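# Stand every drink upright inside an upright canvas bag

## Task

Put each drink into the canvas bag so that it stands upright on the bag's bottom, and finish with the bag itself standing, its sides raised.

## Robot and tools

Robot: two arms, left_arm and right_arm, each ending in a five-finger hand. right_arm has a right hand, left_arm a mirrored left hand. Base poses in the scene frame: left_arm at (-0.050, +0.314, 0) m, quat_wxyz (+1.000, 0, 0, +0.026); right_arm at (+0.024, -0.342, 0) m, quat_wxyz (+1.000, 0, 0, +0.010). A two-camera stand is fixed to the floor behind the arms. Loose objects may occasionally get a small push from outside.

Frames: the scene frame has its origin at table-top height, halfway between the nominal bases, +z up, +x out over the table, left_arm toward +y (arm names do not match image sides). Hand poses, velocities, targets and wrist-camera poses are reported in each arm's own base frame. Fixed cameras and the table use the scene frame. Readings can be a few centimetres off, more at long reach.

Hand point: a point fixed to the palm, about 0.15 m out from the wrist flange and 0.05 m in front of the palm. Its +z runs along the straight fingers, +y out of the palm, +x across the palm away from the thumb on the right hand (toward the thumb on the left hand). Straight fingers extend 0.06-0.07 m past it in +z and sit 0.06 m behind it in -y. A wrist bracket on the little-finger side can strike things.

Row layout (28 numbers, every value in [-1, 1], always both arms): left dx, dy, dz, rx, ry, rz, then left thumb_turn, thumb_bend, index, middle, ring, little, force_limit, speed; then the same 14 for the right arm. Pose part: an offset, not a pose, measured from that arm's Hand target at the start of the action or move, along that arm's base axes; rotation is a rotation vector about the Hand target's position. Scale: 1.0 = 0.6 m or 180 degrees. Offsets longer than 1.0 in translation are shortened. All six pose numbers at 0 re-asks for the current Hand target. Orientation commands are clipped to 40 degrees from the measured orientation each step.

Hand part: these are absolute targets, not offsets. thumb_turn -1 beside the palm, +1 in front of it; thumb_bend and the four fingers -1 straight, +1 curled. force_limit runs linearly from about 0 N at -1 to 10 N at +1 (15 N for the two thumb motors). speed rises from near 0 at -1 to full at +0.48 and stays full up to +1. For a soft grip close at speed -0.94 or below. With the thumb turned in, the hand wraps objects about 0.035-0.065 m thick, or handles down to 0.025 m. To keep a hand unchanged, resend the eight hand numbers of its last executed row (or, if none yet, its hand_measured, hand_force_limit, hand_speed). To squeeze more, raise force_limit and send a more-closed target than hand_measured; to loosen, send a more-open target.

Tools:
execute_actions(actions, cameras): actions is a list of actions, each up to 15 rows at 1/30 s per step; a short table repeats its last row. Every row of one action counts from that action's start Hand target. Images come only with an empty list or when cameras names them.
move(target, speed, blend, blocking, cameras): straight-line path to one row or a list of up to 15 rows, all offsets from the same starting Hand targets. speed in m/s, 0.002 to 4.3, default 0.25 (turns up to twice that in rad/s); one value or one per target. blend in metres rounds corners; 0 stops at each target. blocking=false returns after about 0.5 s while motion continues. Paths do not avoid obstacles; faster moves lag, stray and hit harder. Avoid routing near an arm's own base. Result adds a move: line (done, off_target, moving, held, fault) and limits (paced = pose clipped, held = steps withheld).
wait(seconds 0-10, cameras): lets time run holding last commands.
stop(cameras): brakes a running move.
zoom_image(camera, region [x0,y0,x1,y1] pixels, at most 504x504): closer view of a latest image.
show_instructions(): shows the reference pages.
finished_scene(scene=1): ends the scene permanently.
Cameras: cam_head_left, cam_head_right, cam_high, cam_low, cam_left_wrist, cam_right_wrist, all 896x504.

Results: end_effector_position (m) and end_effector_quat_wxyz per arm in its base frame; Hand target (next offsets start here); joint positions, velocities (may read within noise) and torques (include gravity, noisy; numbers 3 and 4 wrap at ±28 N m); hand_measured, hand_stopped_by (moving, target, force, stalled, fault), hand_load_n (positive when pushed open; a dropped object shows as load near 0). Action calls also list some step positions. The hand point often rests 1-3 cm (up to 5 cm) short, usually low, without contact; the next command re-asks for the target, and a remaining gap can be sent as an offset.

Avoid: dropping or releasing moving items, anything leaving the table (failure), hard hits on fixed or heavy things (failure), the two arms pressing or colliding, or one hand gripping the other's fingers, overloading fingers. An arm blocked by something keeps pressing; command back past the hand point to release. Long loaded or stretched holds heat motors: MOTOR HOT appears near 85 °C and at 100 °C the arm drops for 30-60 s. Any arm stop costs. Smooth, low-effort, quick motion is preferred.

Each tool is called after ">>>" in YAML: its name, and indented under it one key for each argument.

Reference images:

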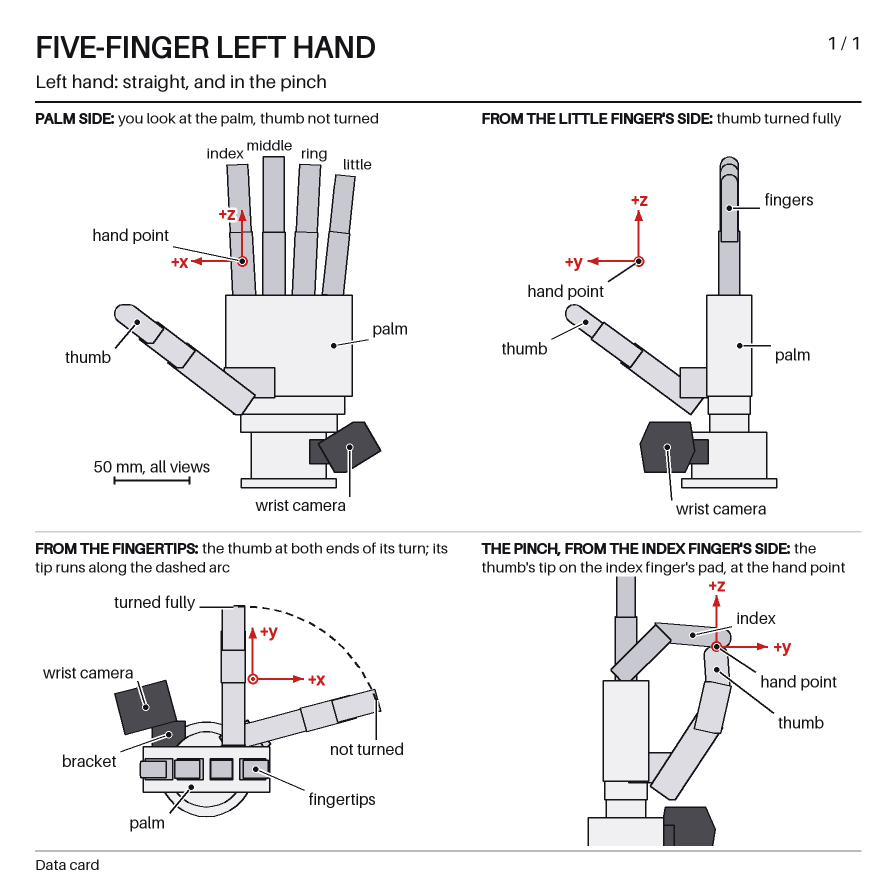

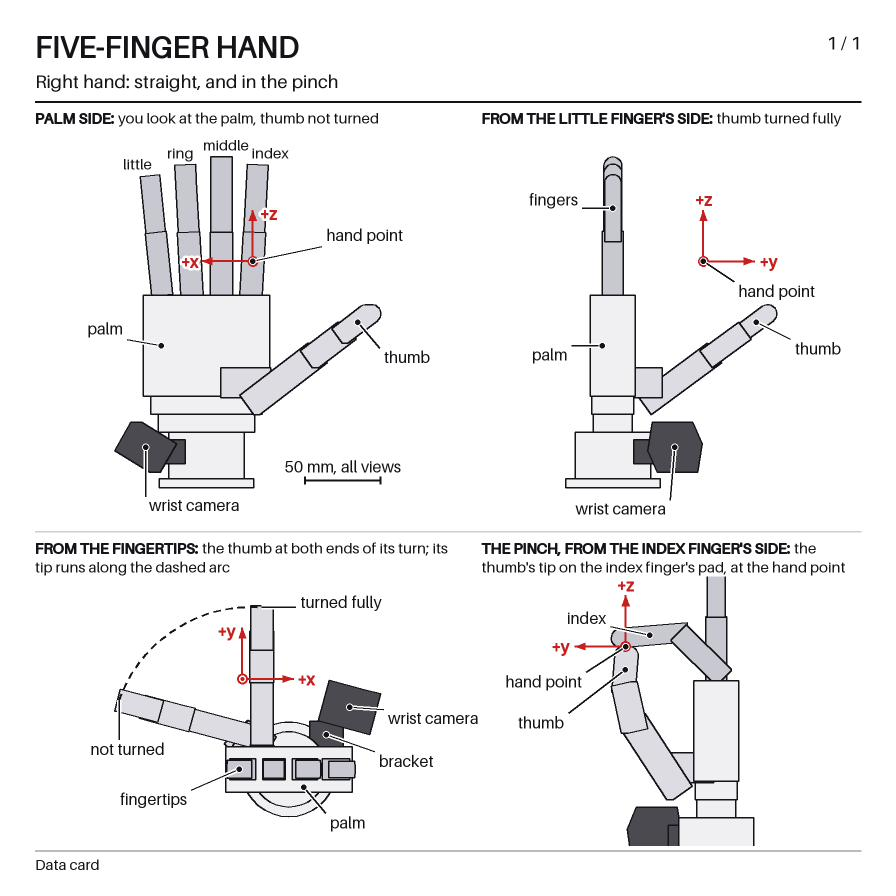

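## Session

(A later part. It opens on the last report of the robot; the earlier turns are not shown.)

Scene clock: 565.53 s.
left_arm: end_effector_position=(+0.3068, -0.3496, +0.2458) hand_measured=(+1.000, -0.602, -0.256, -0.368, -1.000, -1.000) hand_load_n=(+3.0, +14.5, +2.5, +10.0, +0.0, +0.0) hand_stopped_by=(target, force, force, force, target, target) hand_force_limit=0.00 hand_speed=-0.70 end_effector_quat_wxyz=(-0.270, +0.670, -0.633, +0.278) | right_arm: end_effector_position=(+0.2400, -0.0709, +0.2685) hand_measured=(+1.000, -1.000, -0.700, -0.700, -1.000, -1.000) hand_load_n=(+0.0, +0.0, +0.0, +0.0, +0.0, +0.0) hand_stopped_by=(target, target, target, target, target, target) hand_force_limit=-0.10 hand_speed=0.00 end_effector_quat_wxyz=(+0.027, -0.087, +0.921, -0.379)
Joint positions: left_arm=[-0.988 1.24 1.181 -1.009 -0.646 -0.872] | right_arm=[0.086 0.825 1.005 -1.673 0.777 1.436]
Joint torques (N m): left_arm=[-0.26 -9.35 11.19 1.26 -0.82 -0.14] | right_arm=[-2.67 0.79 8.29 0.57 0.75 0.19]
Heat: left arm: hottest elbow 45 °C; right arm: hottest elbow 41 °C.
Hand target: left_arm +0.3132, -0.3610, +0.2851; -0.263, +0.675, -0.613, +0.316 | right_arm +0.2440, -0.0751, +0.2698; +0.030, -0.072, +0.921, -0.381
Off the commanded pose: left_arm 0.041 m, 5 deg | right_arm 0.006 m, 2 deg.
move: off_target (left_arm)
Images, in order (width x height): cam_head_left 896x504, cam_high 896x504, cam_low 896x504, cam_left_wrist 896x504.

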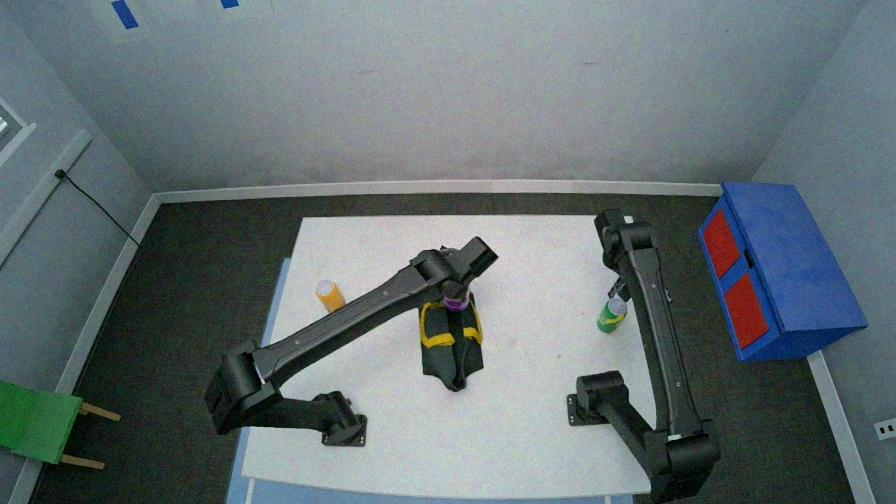

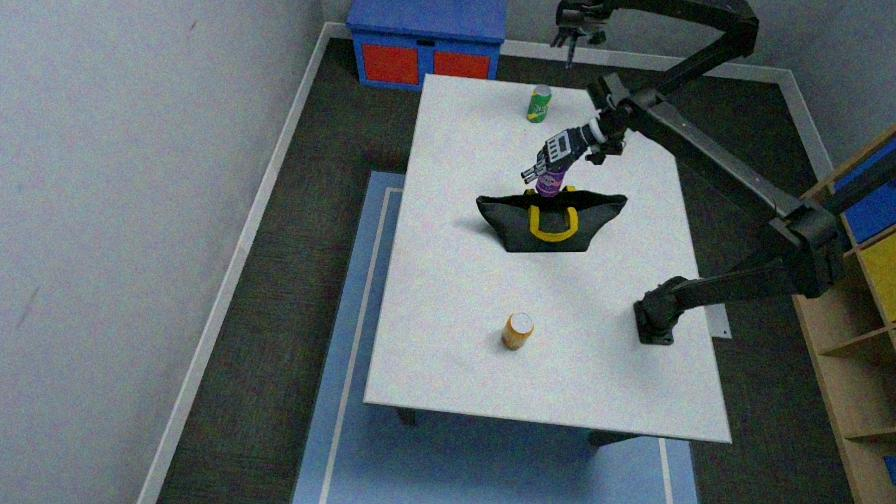

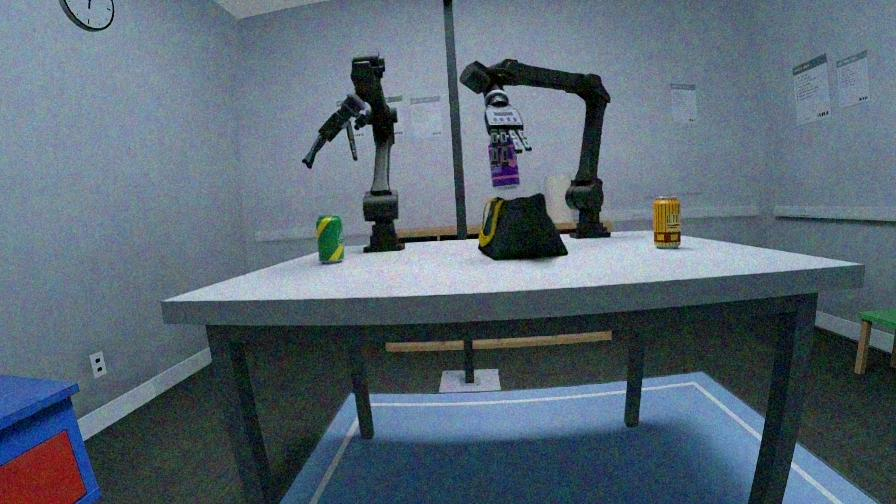

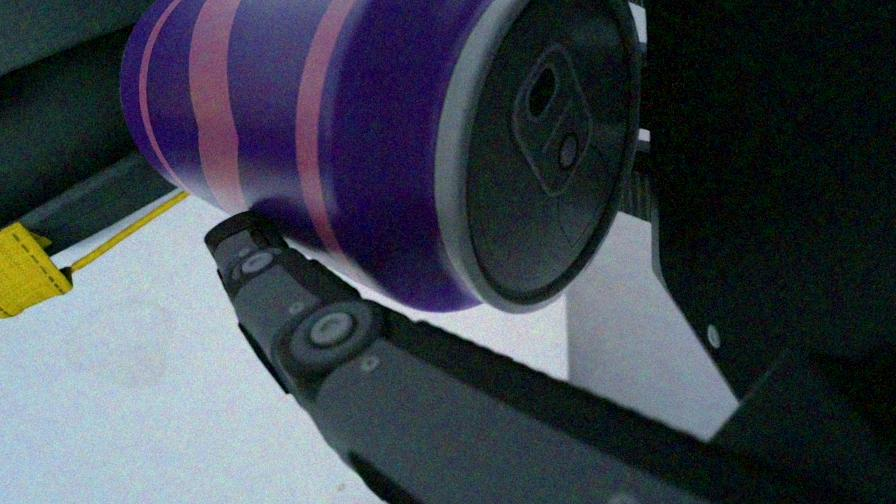

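>>> move:
  target: [-0.016,0.017,-0.133,0,0,0,1,0.2,0.2,0.2,-1,-1,0.0,-0.7,0,0,0,0,0,0,1,-1,-0.7,-0.7,-1,-1,-0.1,0]
  speed: 0.08
  cameras: ["cam_head_left","cam_low","cam_high","cam_left_wrist"]

>>> zoom_image:
  camera: "cam_head_left"
  region: [380, 220, 520, 400]

>>> zoom_image:
  camera: "cam_low"
  region: [440, 30, 640, 270]

>>> zoom_image:
  camera: "cam_high"
  region: [440, 100, 660, 270]

Scene clock: 575.47 s.
left_arm: end_effector_position=(+0.2993, -0.3410, +0.1808) hand_measured=(+1.000, -0.602, -0.256, -0.368, -1.000, -1.000) hand_load_n=(+3.0, +14.5, +2.5, +9.5, +0.0, +0.0) hand_stopped_by=(target, force, force, force, target, target) hand_force_limit=0.00 hand_speed=-0.70 end_effector_quat_wxyz=(-0.269, +0.671, -0.631, +0.282) | right_arm: end_effector_position=(+0.2400, -0.0709, +0.2685) hand_measured=(+1.000, -1.000, -0.700, -0.700, -1.000, -1.000) hand_load_n=(+0.0, +0.0, +0.0, +0.0, +0.0, +0.0) hand_stopped_by=(target, target, target, target, target, target) hand_force_limit=-0.10 hand_speed=0.00 end_effector_quat_wxyz=(+0.027, -0.087, +0.921, -0.379)
Joint positions: left_arm=[-0.993 1.231 0.999 -0.832 -0.649 -0.881] | right_arm=[0.086 0.825 1.005 -1.673 0.777 1.436]
Joint torques (N m): left_arm=[-0.85 -9.11 8.32 2.18 -0.88 -0.17] | right_arm=[-2.43 0.5 8.49 0.61 0.75 0.2]
Heat: left arm: hottest elbow 44 °C; right arm: hottest elbow 40 °C.
Hand target: left_arm +0.3037, -0.3508, +0.2052; -0.264, +0.675, -0.613, +0.316 | right_arm +0.2440, -0.0751, +0.2698; +0.030, -0.072, +0.921, -0.381
Off the commanded pose: left_arm 0.027 m, 5 deg | right_arm 0.006 m, 2 deg.
move: off_target (left_arm)
Images, in order (width x height): cam_head_left 896x504, cam_high 896x504, cam_low 896x504, cam_left_wrist 896x504.

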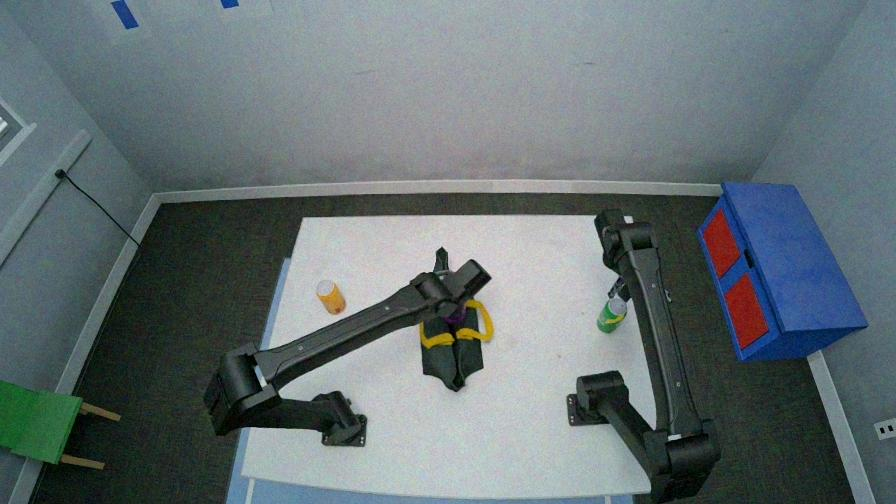

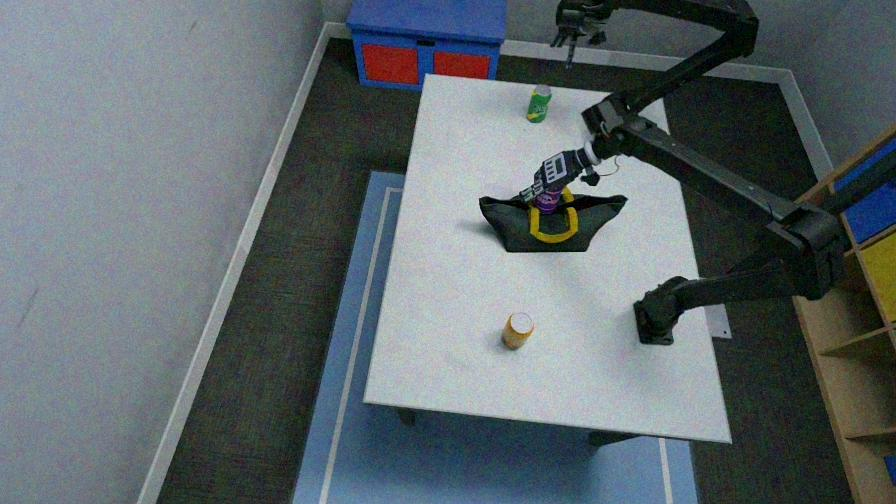

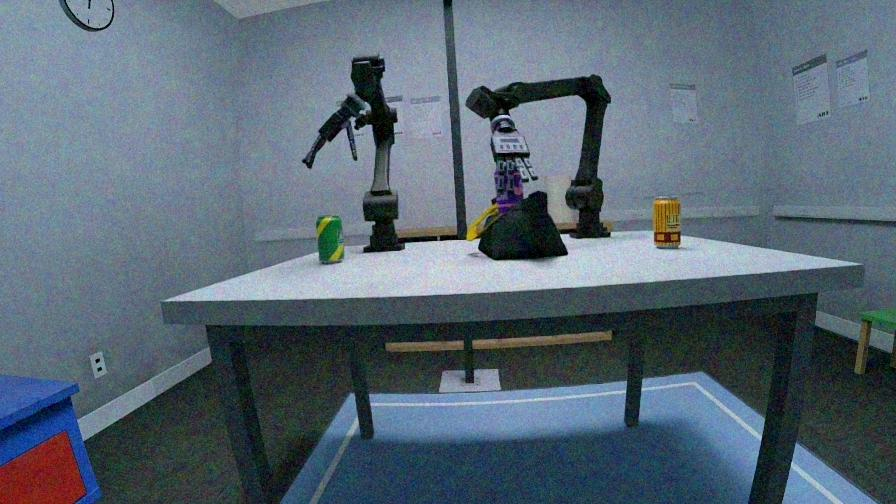

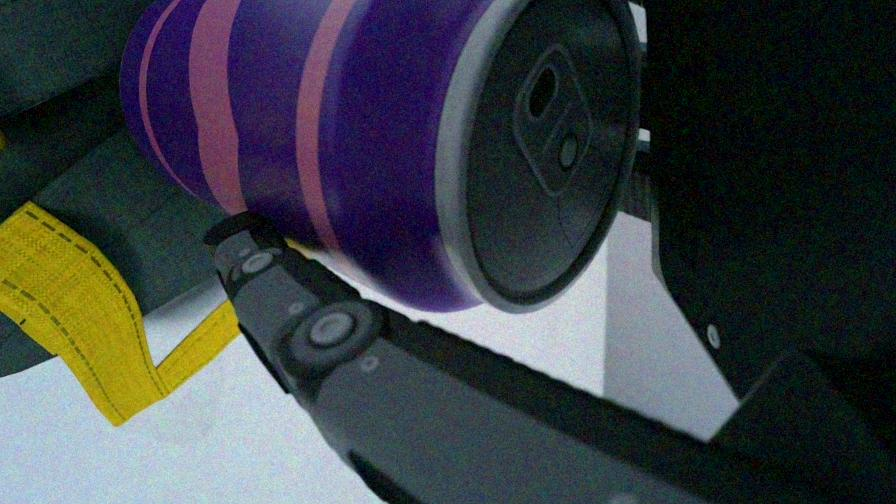

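Scaled by 2.800 from the camera's 896x504 image, which has a finer 1280x720 frame.

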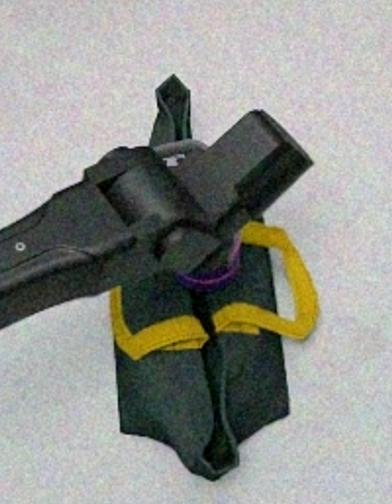

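Scaled by 2.100 from the camera's 896x504 image, which has a finer 1280x720 frame.

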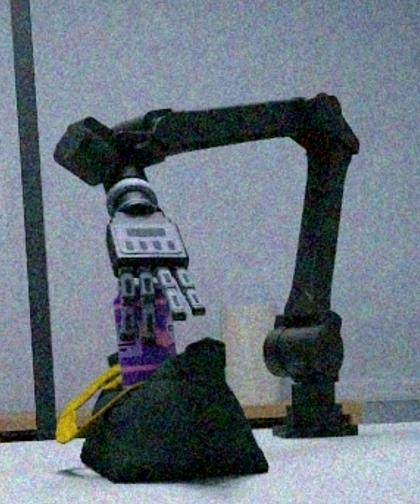

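Scaled by 2.291 from the camera's 896x504 image, which has a finer 1280x720 frame.

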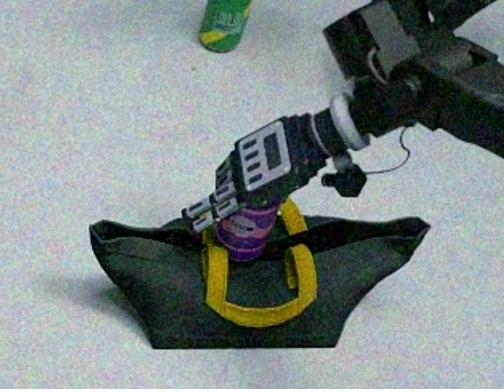

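>>> zoom_image:
  camera: "cam_high"
  region: [500, 150, 610, 230]

>>> zoom_image:
  camera: "cam_head_left"
  region: [410, 280, 510, 370]

>>> zoom_image:
  camera: "cam_low"
  region: [460, 140, 580, 270]

Scaled by 4.582 from the camera's 896x504 image, which has a finer 1280x720 frame.

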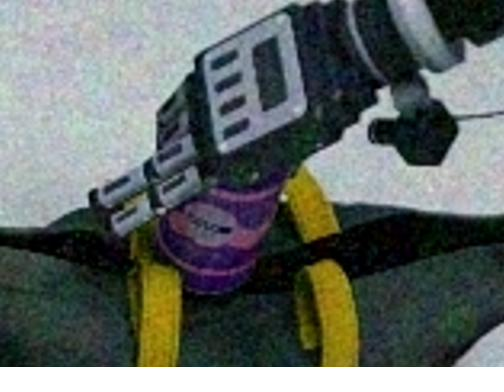

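Scaled by 5.040 from the camera's 896x504 image, which has a finer 1280x720 frame.

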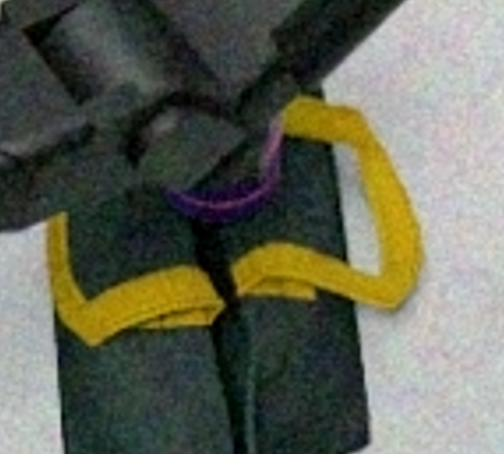

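Scaled by 3.877 from the camera's 896x504 image, which has a finer 1280x720 frame.

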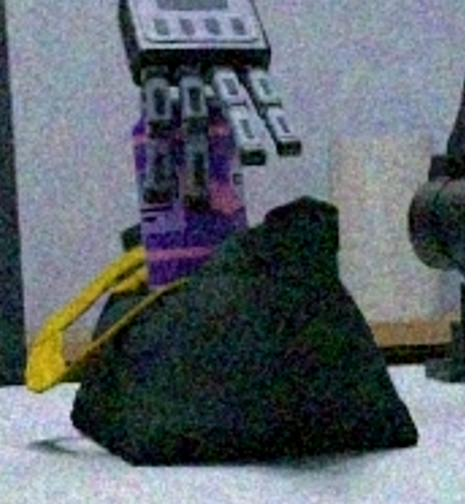

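>>> move:
  target:
    - [0,0,0.13,0,0,0,1,0.2,0.2,0.2,-1,-1,0.0,-0.7,0,0,0,0,0,0,-1,-1,-1,-1,-1,-1,-0.1,0]
    - [0.077,0.5,0.158,0,0,0,1,0.2,0.2,0.2,-1,-1,0.0,-0.7,0,0,0,0,0,0,-1,-1,-1,-1,-1,-1,-0.1,0]
    - [0.077,0.5,0.158,0,0,0,1,0.2,0.2,0.2,-1,-1,0.0,-0.7,-0.1258,0.813,0,0.169,0.214,0.447,-1,-1,-1,-1,-1,-1,-0.1,0]
  speed: [0.12,0.25,0.3]
  blend: [0.01,0.02,0]
  cameras: ["cam_head_left","cam_low","cam_high","cam_right_wrist"]

>>> zoom_image:
  camera: "cam_head_left"
  region: [380, 220, 520, 400]

>>> zoom_image:
  camera: "cam_high"
  region: [440, 100, 660, 270]

Scene clock: 607.70 s.
left_arm: end_effector_position=(+0.3379, -0.0535, +0.2773) hand_measured=(+1.000, -0.602, -0.256, -0.368, -1.000, -1.000) hand_load_n=(+2.5, +14.0, +2.0, +10.0, +0.0, +0.0) hand_stopped_by=(target, force, force, force, target, target) hand_force_limit=0.00 hand_speed=-0.70 end_effector_quat_wxyz=(-0.242, +0.685, -0.621, +0.294) | right_arm: end_effector_position=(+0.1668, +0.3983, +0.2524) hand_measured=(-1.000, -1.000, -1.000, -1.000, -1.000, -1.000) hand_load_n=(+0.0, -0.5, +0.0, +0.0, +0.0, +0.0) hand_stopped_by=(target, target, target, target, target, target) hand_force_limit=-0.10 hand_speed=0.00 end_effector_quat_wxyz=(+0.024, +0.724, -0.690, +0.007)
Joint positions: left_arm=[-0.039 0.817 0.957 -0.93 0.005 -0.139] | right_arm=[1.021 1.51 1.529 -1.64 0.004 0.973]
Joint torques (N m): left_arm=[1.32 -3.08 9.95 3.28 0.26 0.11] | right_arm=[-0.03 -7.94 12.04 0.18 -0.03 -0.04]
Heat: left arm: hottest elbow 42 °C; right arm: hottest elbow 40 °C.
Hand target: left_arm +0.3500, -0.0509, +0.3000; -0.263, +0.675, -0.613, +0.316 | right_arm +0.1686, +0.4128, +0.2697; +0.000, +0.733, -0.681, +0.001
Off the commanded pose: left_arm 0.026 m, 4 deg | right_arm 0.023 m, 3 deg.
move: off_target (left_arm, right_arm); blend cut to 0 m at target 1
Images, in order (width x height): cam_head_left 896x504, cam_high 896x504, cam_low 896x504, cam_right_wrist 896x504.

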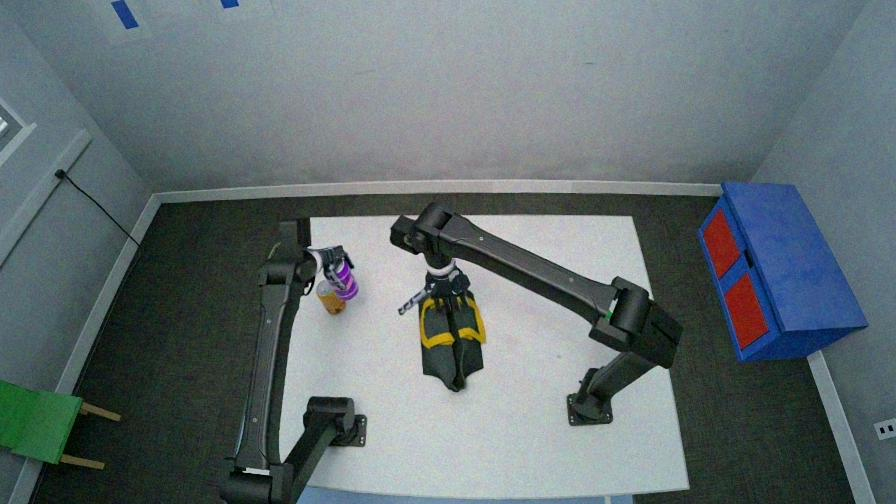

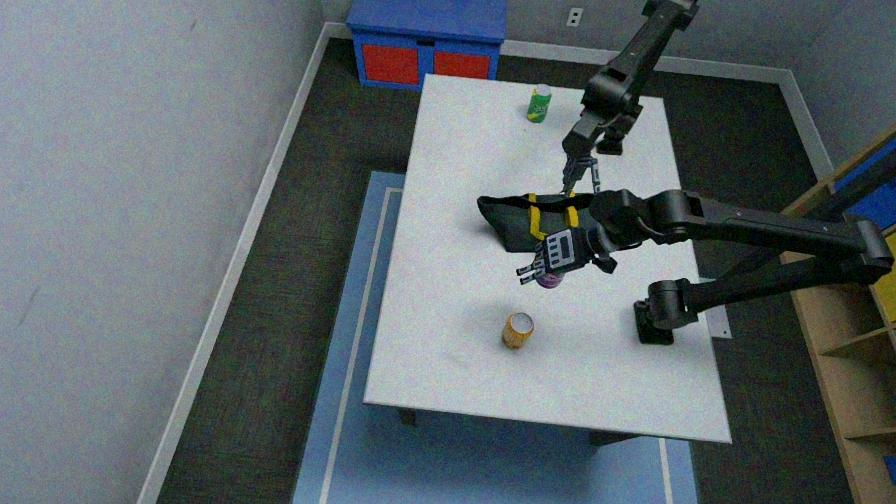

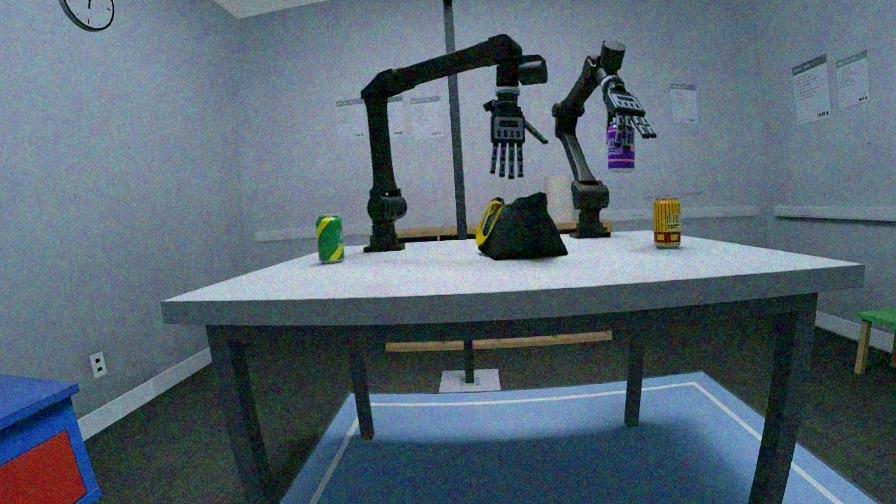

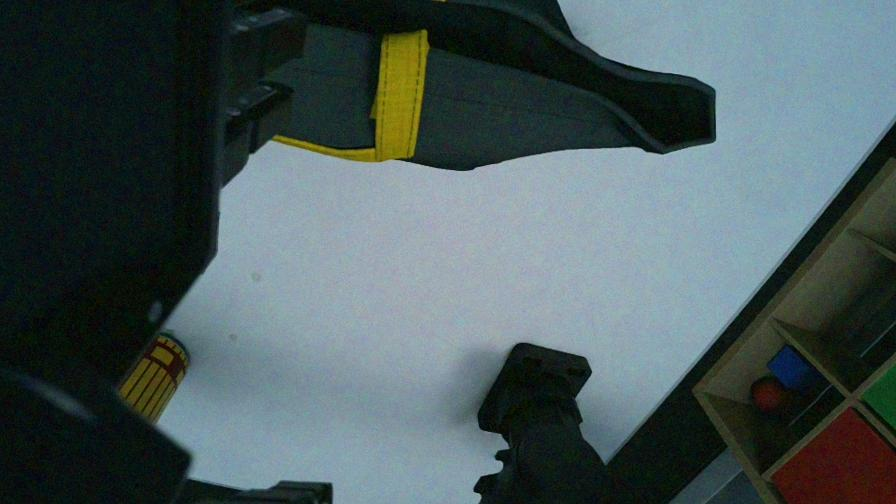

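Scaled by 2.800 from the camera's 896x504 image, which has a finer 1280x720 frame.

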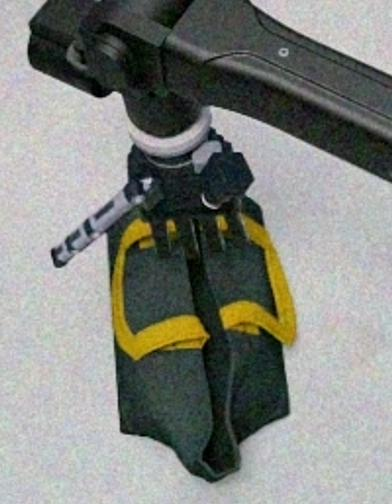

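Scaled by 2.291 from the camera's 896x504 image, which has a finer 1280x720 frame.

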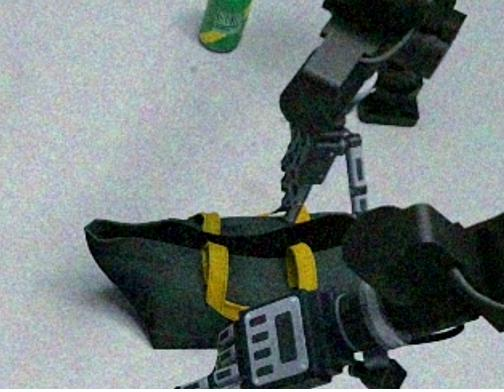

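>>> move:
  target:
    - [-0.08,0.2,0,0,0,0,1,0.2,0.2,0.2,-1,-1,0.0,-0.7,0.053,-0.188,0,0,0,0.5,-1,-1,-1,-1,-1,-1,-0.1,0]
    - [-0.08,0.2,0,0,0,0,1,0.2,0.2,0.2,-1,-1,0.0,-0.7,0.053,-0.188,-0.1,0,0,0.5,-1,-1,-1,-1,-1,-1,-0.1,0]
  speed: [0.25,0.1]
  cameras: ["cam_head_left","cam_head_right","cam_low","cam_high"]

>>> zoom_image:
  camera: "cam_head_left"
  region: [380, 220, 520, 400]

>>> zoom_image:
  camera: "cam_high"
  region: [440, 100, 660, 270]

Scene clock: 620.87 s.
left_arm: end_effector_position=(+0.2977, +0.0647, +0.2806) hand_measured=(+1.000, -0.602, -0.256, -0.368, -1.000, -1.000) hand_load_n=(+2.5, +14.5, +2.0, +10.0, +0.0, +0.0) hand_stopped_by=(target, force, force, force, target, target) hand_force_limit=0.00 hand_speed=-0.70 end_effector_quat_wxyz=(-0.243, +0.685, -0.614, +0.308) | right_arm: end_effector_position=(+0.1976, +0.2981, +0.2068) hand_measured=(-1.000, -1.000, -1.000, -1.000, -1.000, -1.000) hand_load_n=(+0.0, +0.0, +0.0, +0.0, +0.0, +0.0) hand_stopped_by=(target, target, target, target, target, target) hand_force_limit=-0.10 hand_speed=0.00 end_effector_quat_wxyz=(+0.010, +0.999, +0.032, -0.004)
Joint positions: left_arm=[0.517 0.784 0.952 -1.02 0.407 0.253] | right_arm=[1.016 1.467 1.36 -1.484 0.004 -0.619]
Joint torques (N m): left_arm=[0.5 -2.55 9.83 1.72 0.74 0.15] | right_arm=[-1.55 -8.64 8.18 0.47 -0.06 -0.09]
Heat: left arm: hottest elbow 41 °C; right arm: hottest elbow 41 °C.
Hand target: left_arm +0.3018, +0.0692, +0.3000; -0.263, +0.675, -0.613, +0.316 | right_arm +0.2003, +0.3000, +0.2097; +0.000, +0.999, +0.037, +0.001
Off the commanded pose: left_arm 0.020 m, 3 deg | right_arm 0.004 m, 1 deg.
move: off_target (left_arm)
Images, in order (width x height): cam_head_left 896x504, cam_head_right 896x504, cam_high 896x504, cam_low 896x504.

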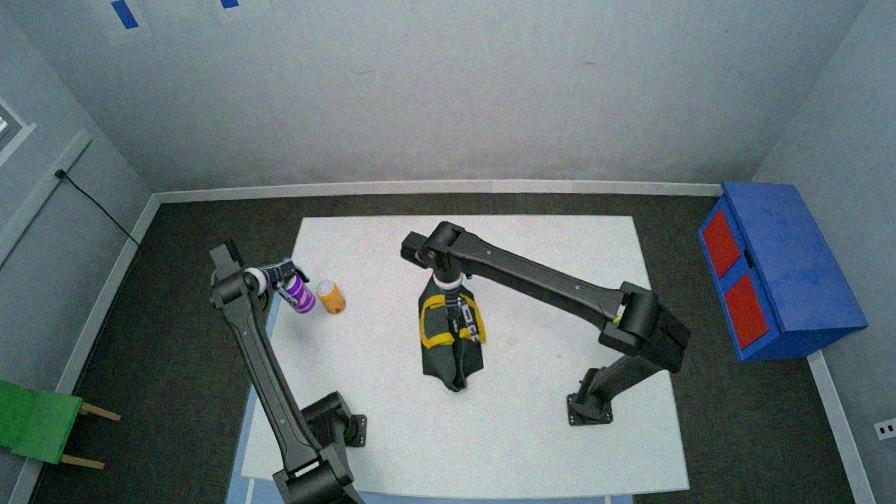

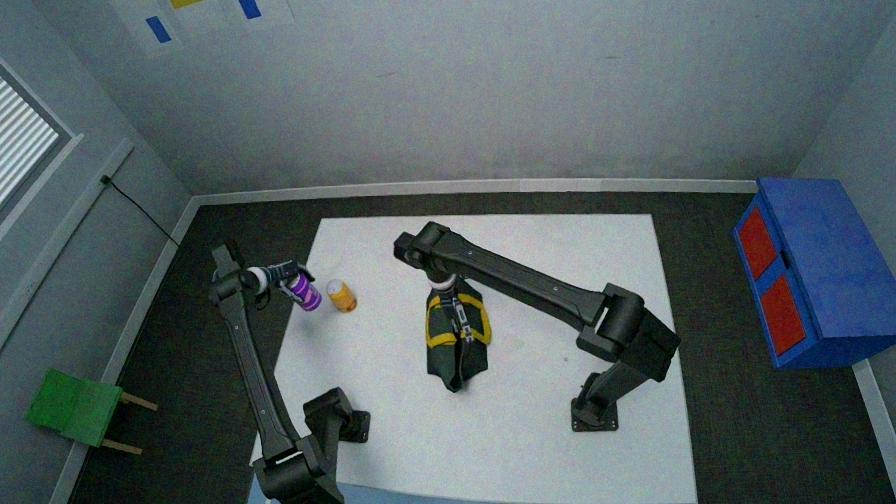

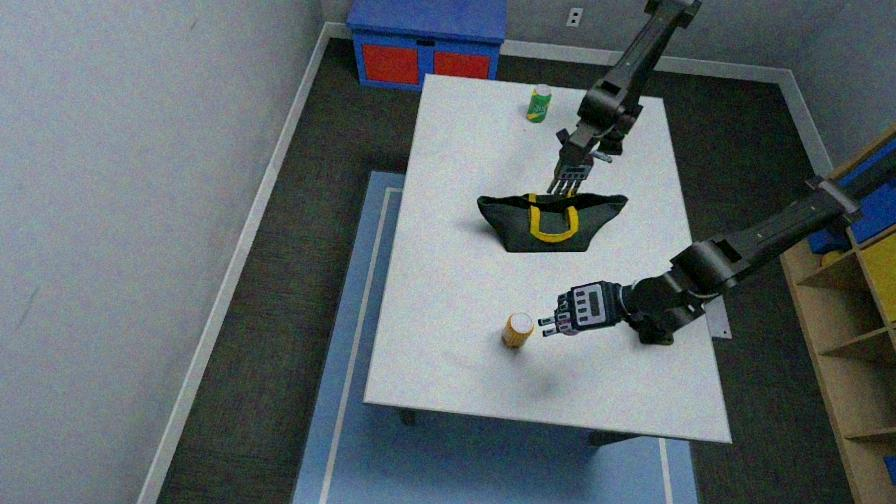

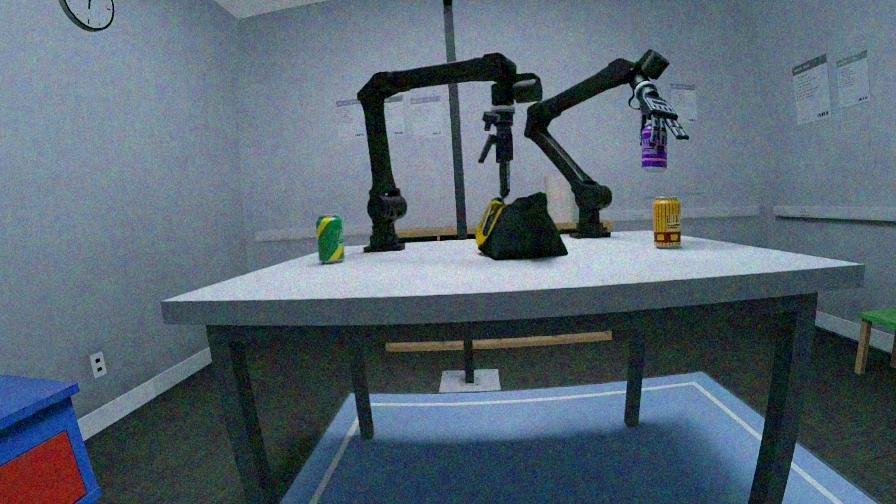

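Scaled by 2.800 from the camera's 896x504 image, which has a finer 1280x720 frame.

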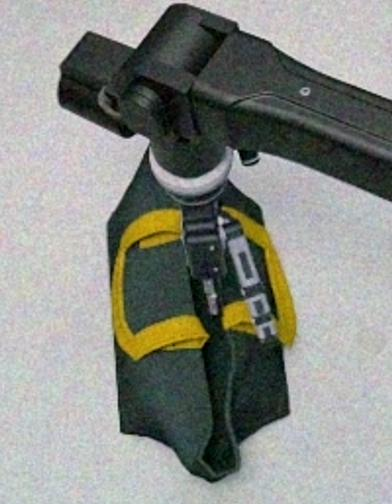

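Scaled by 2.291 from the camera's 896x504 image, which has a finer 1280x720 frame.

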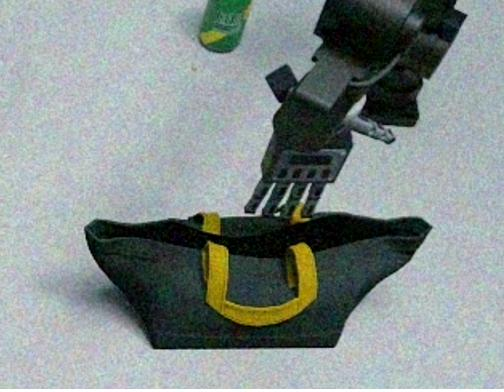

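>>> move:
  target:
    - [0,0,0,0,0,0,1,0.2,0.2,0.2,-1,-1,0.0,-0.7,0,-0.007,-0.146,0,0,0,-1,-1,-1,-1,-1,-1,-0.1,0]
    - [0,0,0,0,0,0,1,0.2,0.2,0.2,-1,-1,0.0,-0.7,-0.045,0.053,-0.146,0,0,-0.167,-1,-1,-1,-1,-1,-1,-0.1,0]
    - [0,0,0,0,0,0,1,0.2,0.2,0.2,-1,-1,0.0,-0.7,-0.065,0.123,-0.146,0,0,-0.333,-1,-1,-1,-1,-1,-1,-0.1,0]
    - [0,0,0,0,0,0,1,0.2,0.2,0.2,-1,-1,0.0,-0.7,-0.053,0.1915,-0.146,0,0,-0.5,-1,-1,-1,-1,-1,-1,-0.1,0]
  speed: [0.1,0.18,0.18,0.18]
  blend: [0,0.01,0.01,0]
  cameras: ["cam_head_left","cam_low","cam_high"]

>>> zoom_image:
  camera: "cam_head_left"
  region: [380, 220, 520, 400]

>>> zoom_image:
  camera: "cam_high"
  region: [440, 100, 660, 270]

Scene clock: 636.93 s.
left_arm: end_effector_position=(+0.2977, +0.0647, +0.2806) hand_measured=(+1.000, -0.602, -0.256, -0.368, -1.000, -1.000) hand_load_n=(+2.5, +14.0, +2.0, +10.0, +0.0, +0.0) hand_stopped_by=(target, force, force, force, target, target) hand_force_limit=0.00 hand_speed=-0.70 end_effector_quat_wxyz=(-0.243, +0.685, -0.614, +0.308) | right_arm: end_effector_position=(+0.1662, +0.3952, +0.1107) hand_measured=(-1.000, -1.000, -1.000, -1.000, -1.000, -1.000) hand_load_n=(+0.0, +0.0, +0.0, +0.0, +0.0, +0.5) hand_stopped_by=(target, target, target, target, target, target) hand_force_limit=-0.10 hand_speed=0.00 end_effector_quat_wxyz=(+0.016, +0.732, -0.681, +0.003)
Joint positions: left_arm=[0.517 0.784 0.952 -1.02 0.407 0.253] | right_arm=[1.017 1.556 1.204 -1.252 0 0.946]
Joint torques (N m): left_arm=[0.79 -2.43 9.76 1.85 0.73 0.11] | right_arm=[0.62 -7.59 11.17 -0.01 0.02 0.27]
Heat: left arm: hottest elbow 41 °C; right arm: hottest elbow 40 °C.
Hand target: left_arm +0.3018, +0.0692, +0.3000; -0.263, +0.675, -0.613, +0.316 | right_arm +0.1685, +0.4148, +0.1222; +0.000, +0.733, -0.681, +0.001
Off the commanded pose: left_arm 0.020 m, 3 deg | right_arm 0.023 m, 2 deg.
move: off_target (left_arm, right_arm)
Images, in order (width x height): cam_head_left 896x504, cam_high 896x504, cam_low 896x504.

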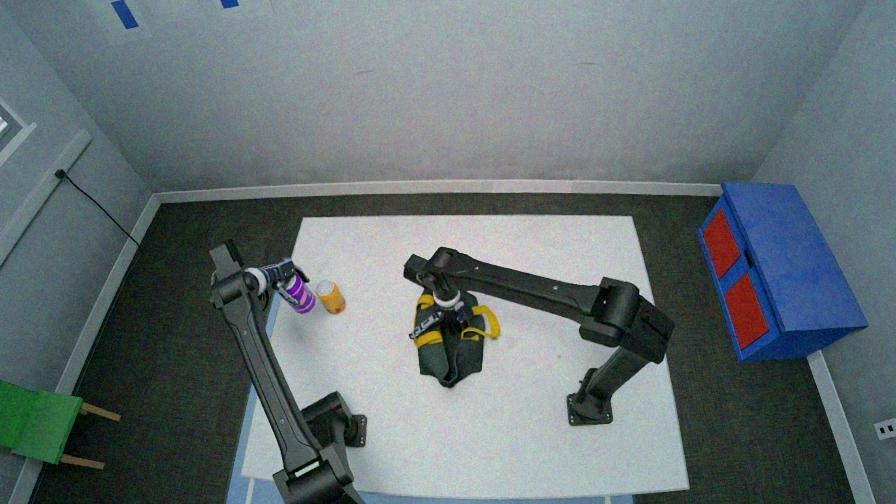

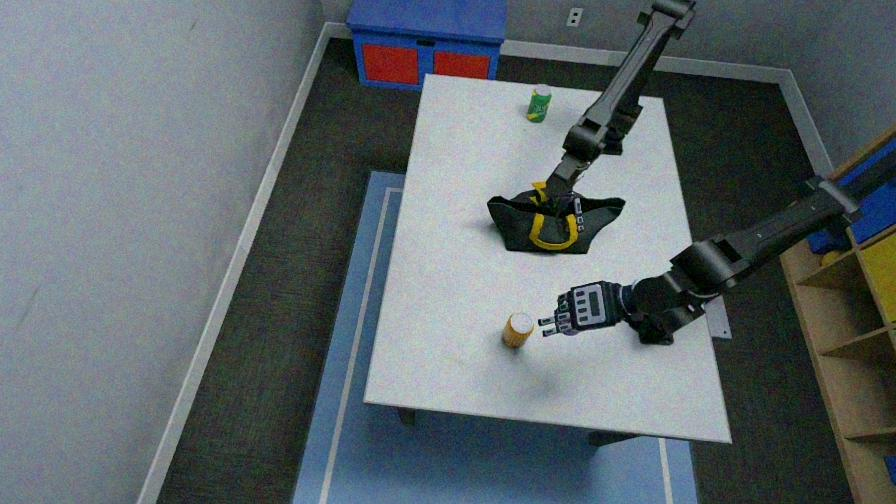

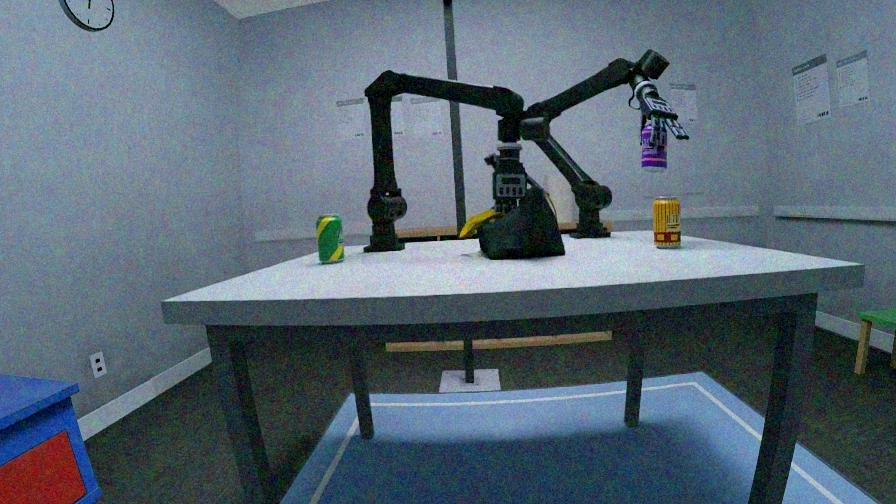

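Scaled by 2.800 from the camera's 896x504 image, which has a finer 1280x720 frame.

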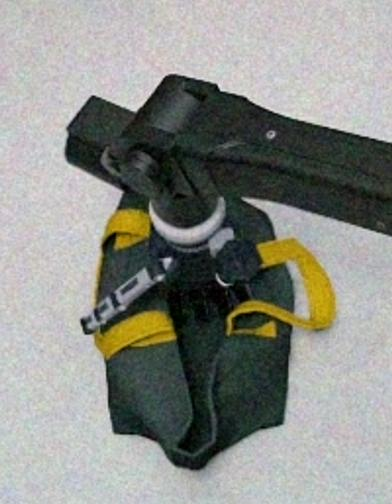

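Scaled by 2.291 from the camera's 896x504 image, which has a finer 1280x720 frame.

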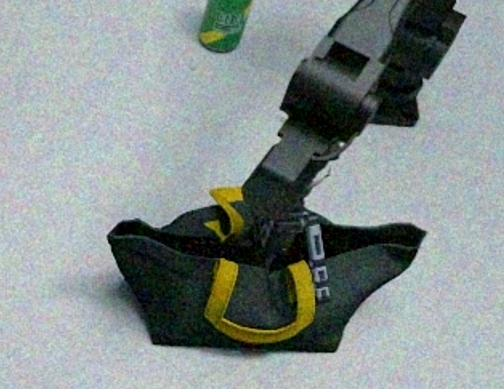

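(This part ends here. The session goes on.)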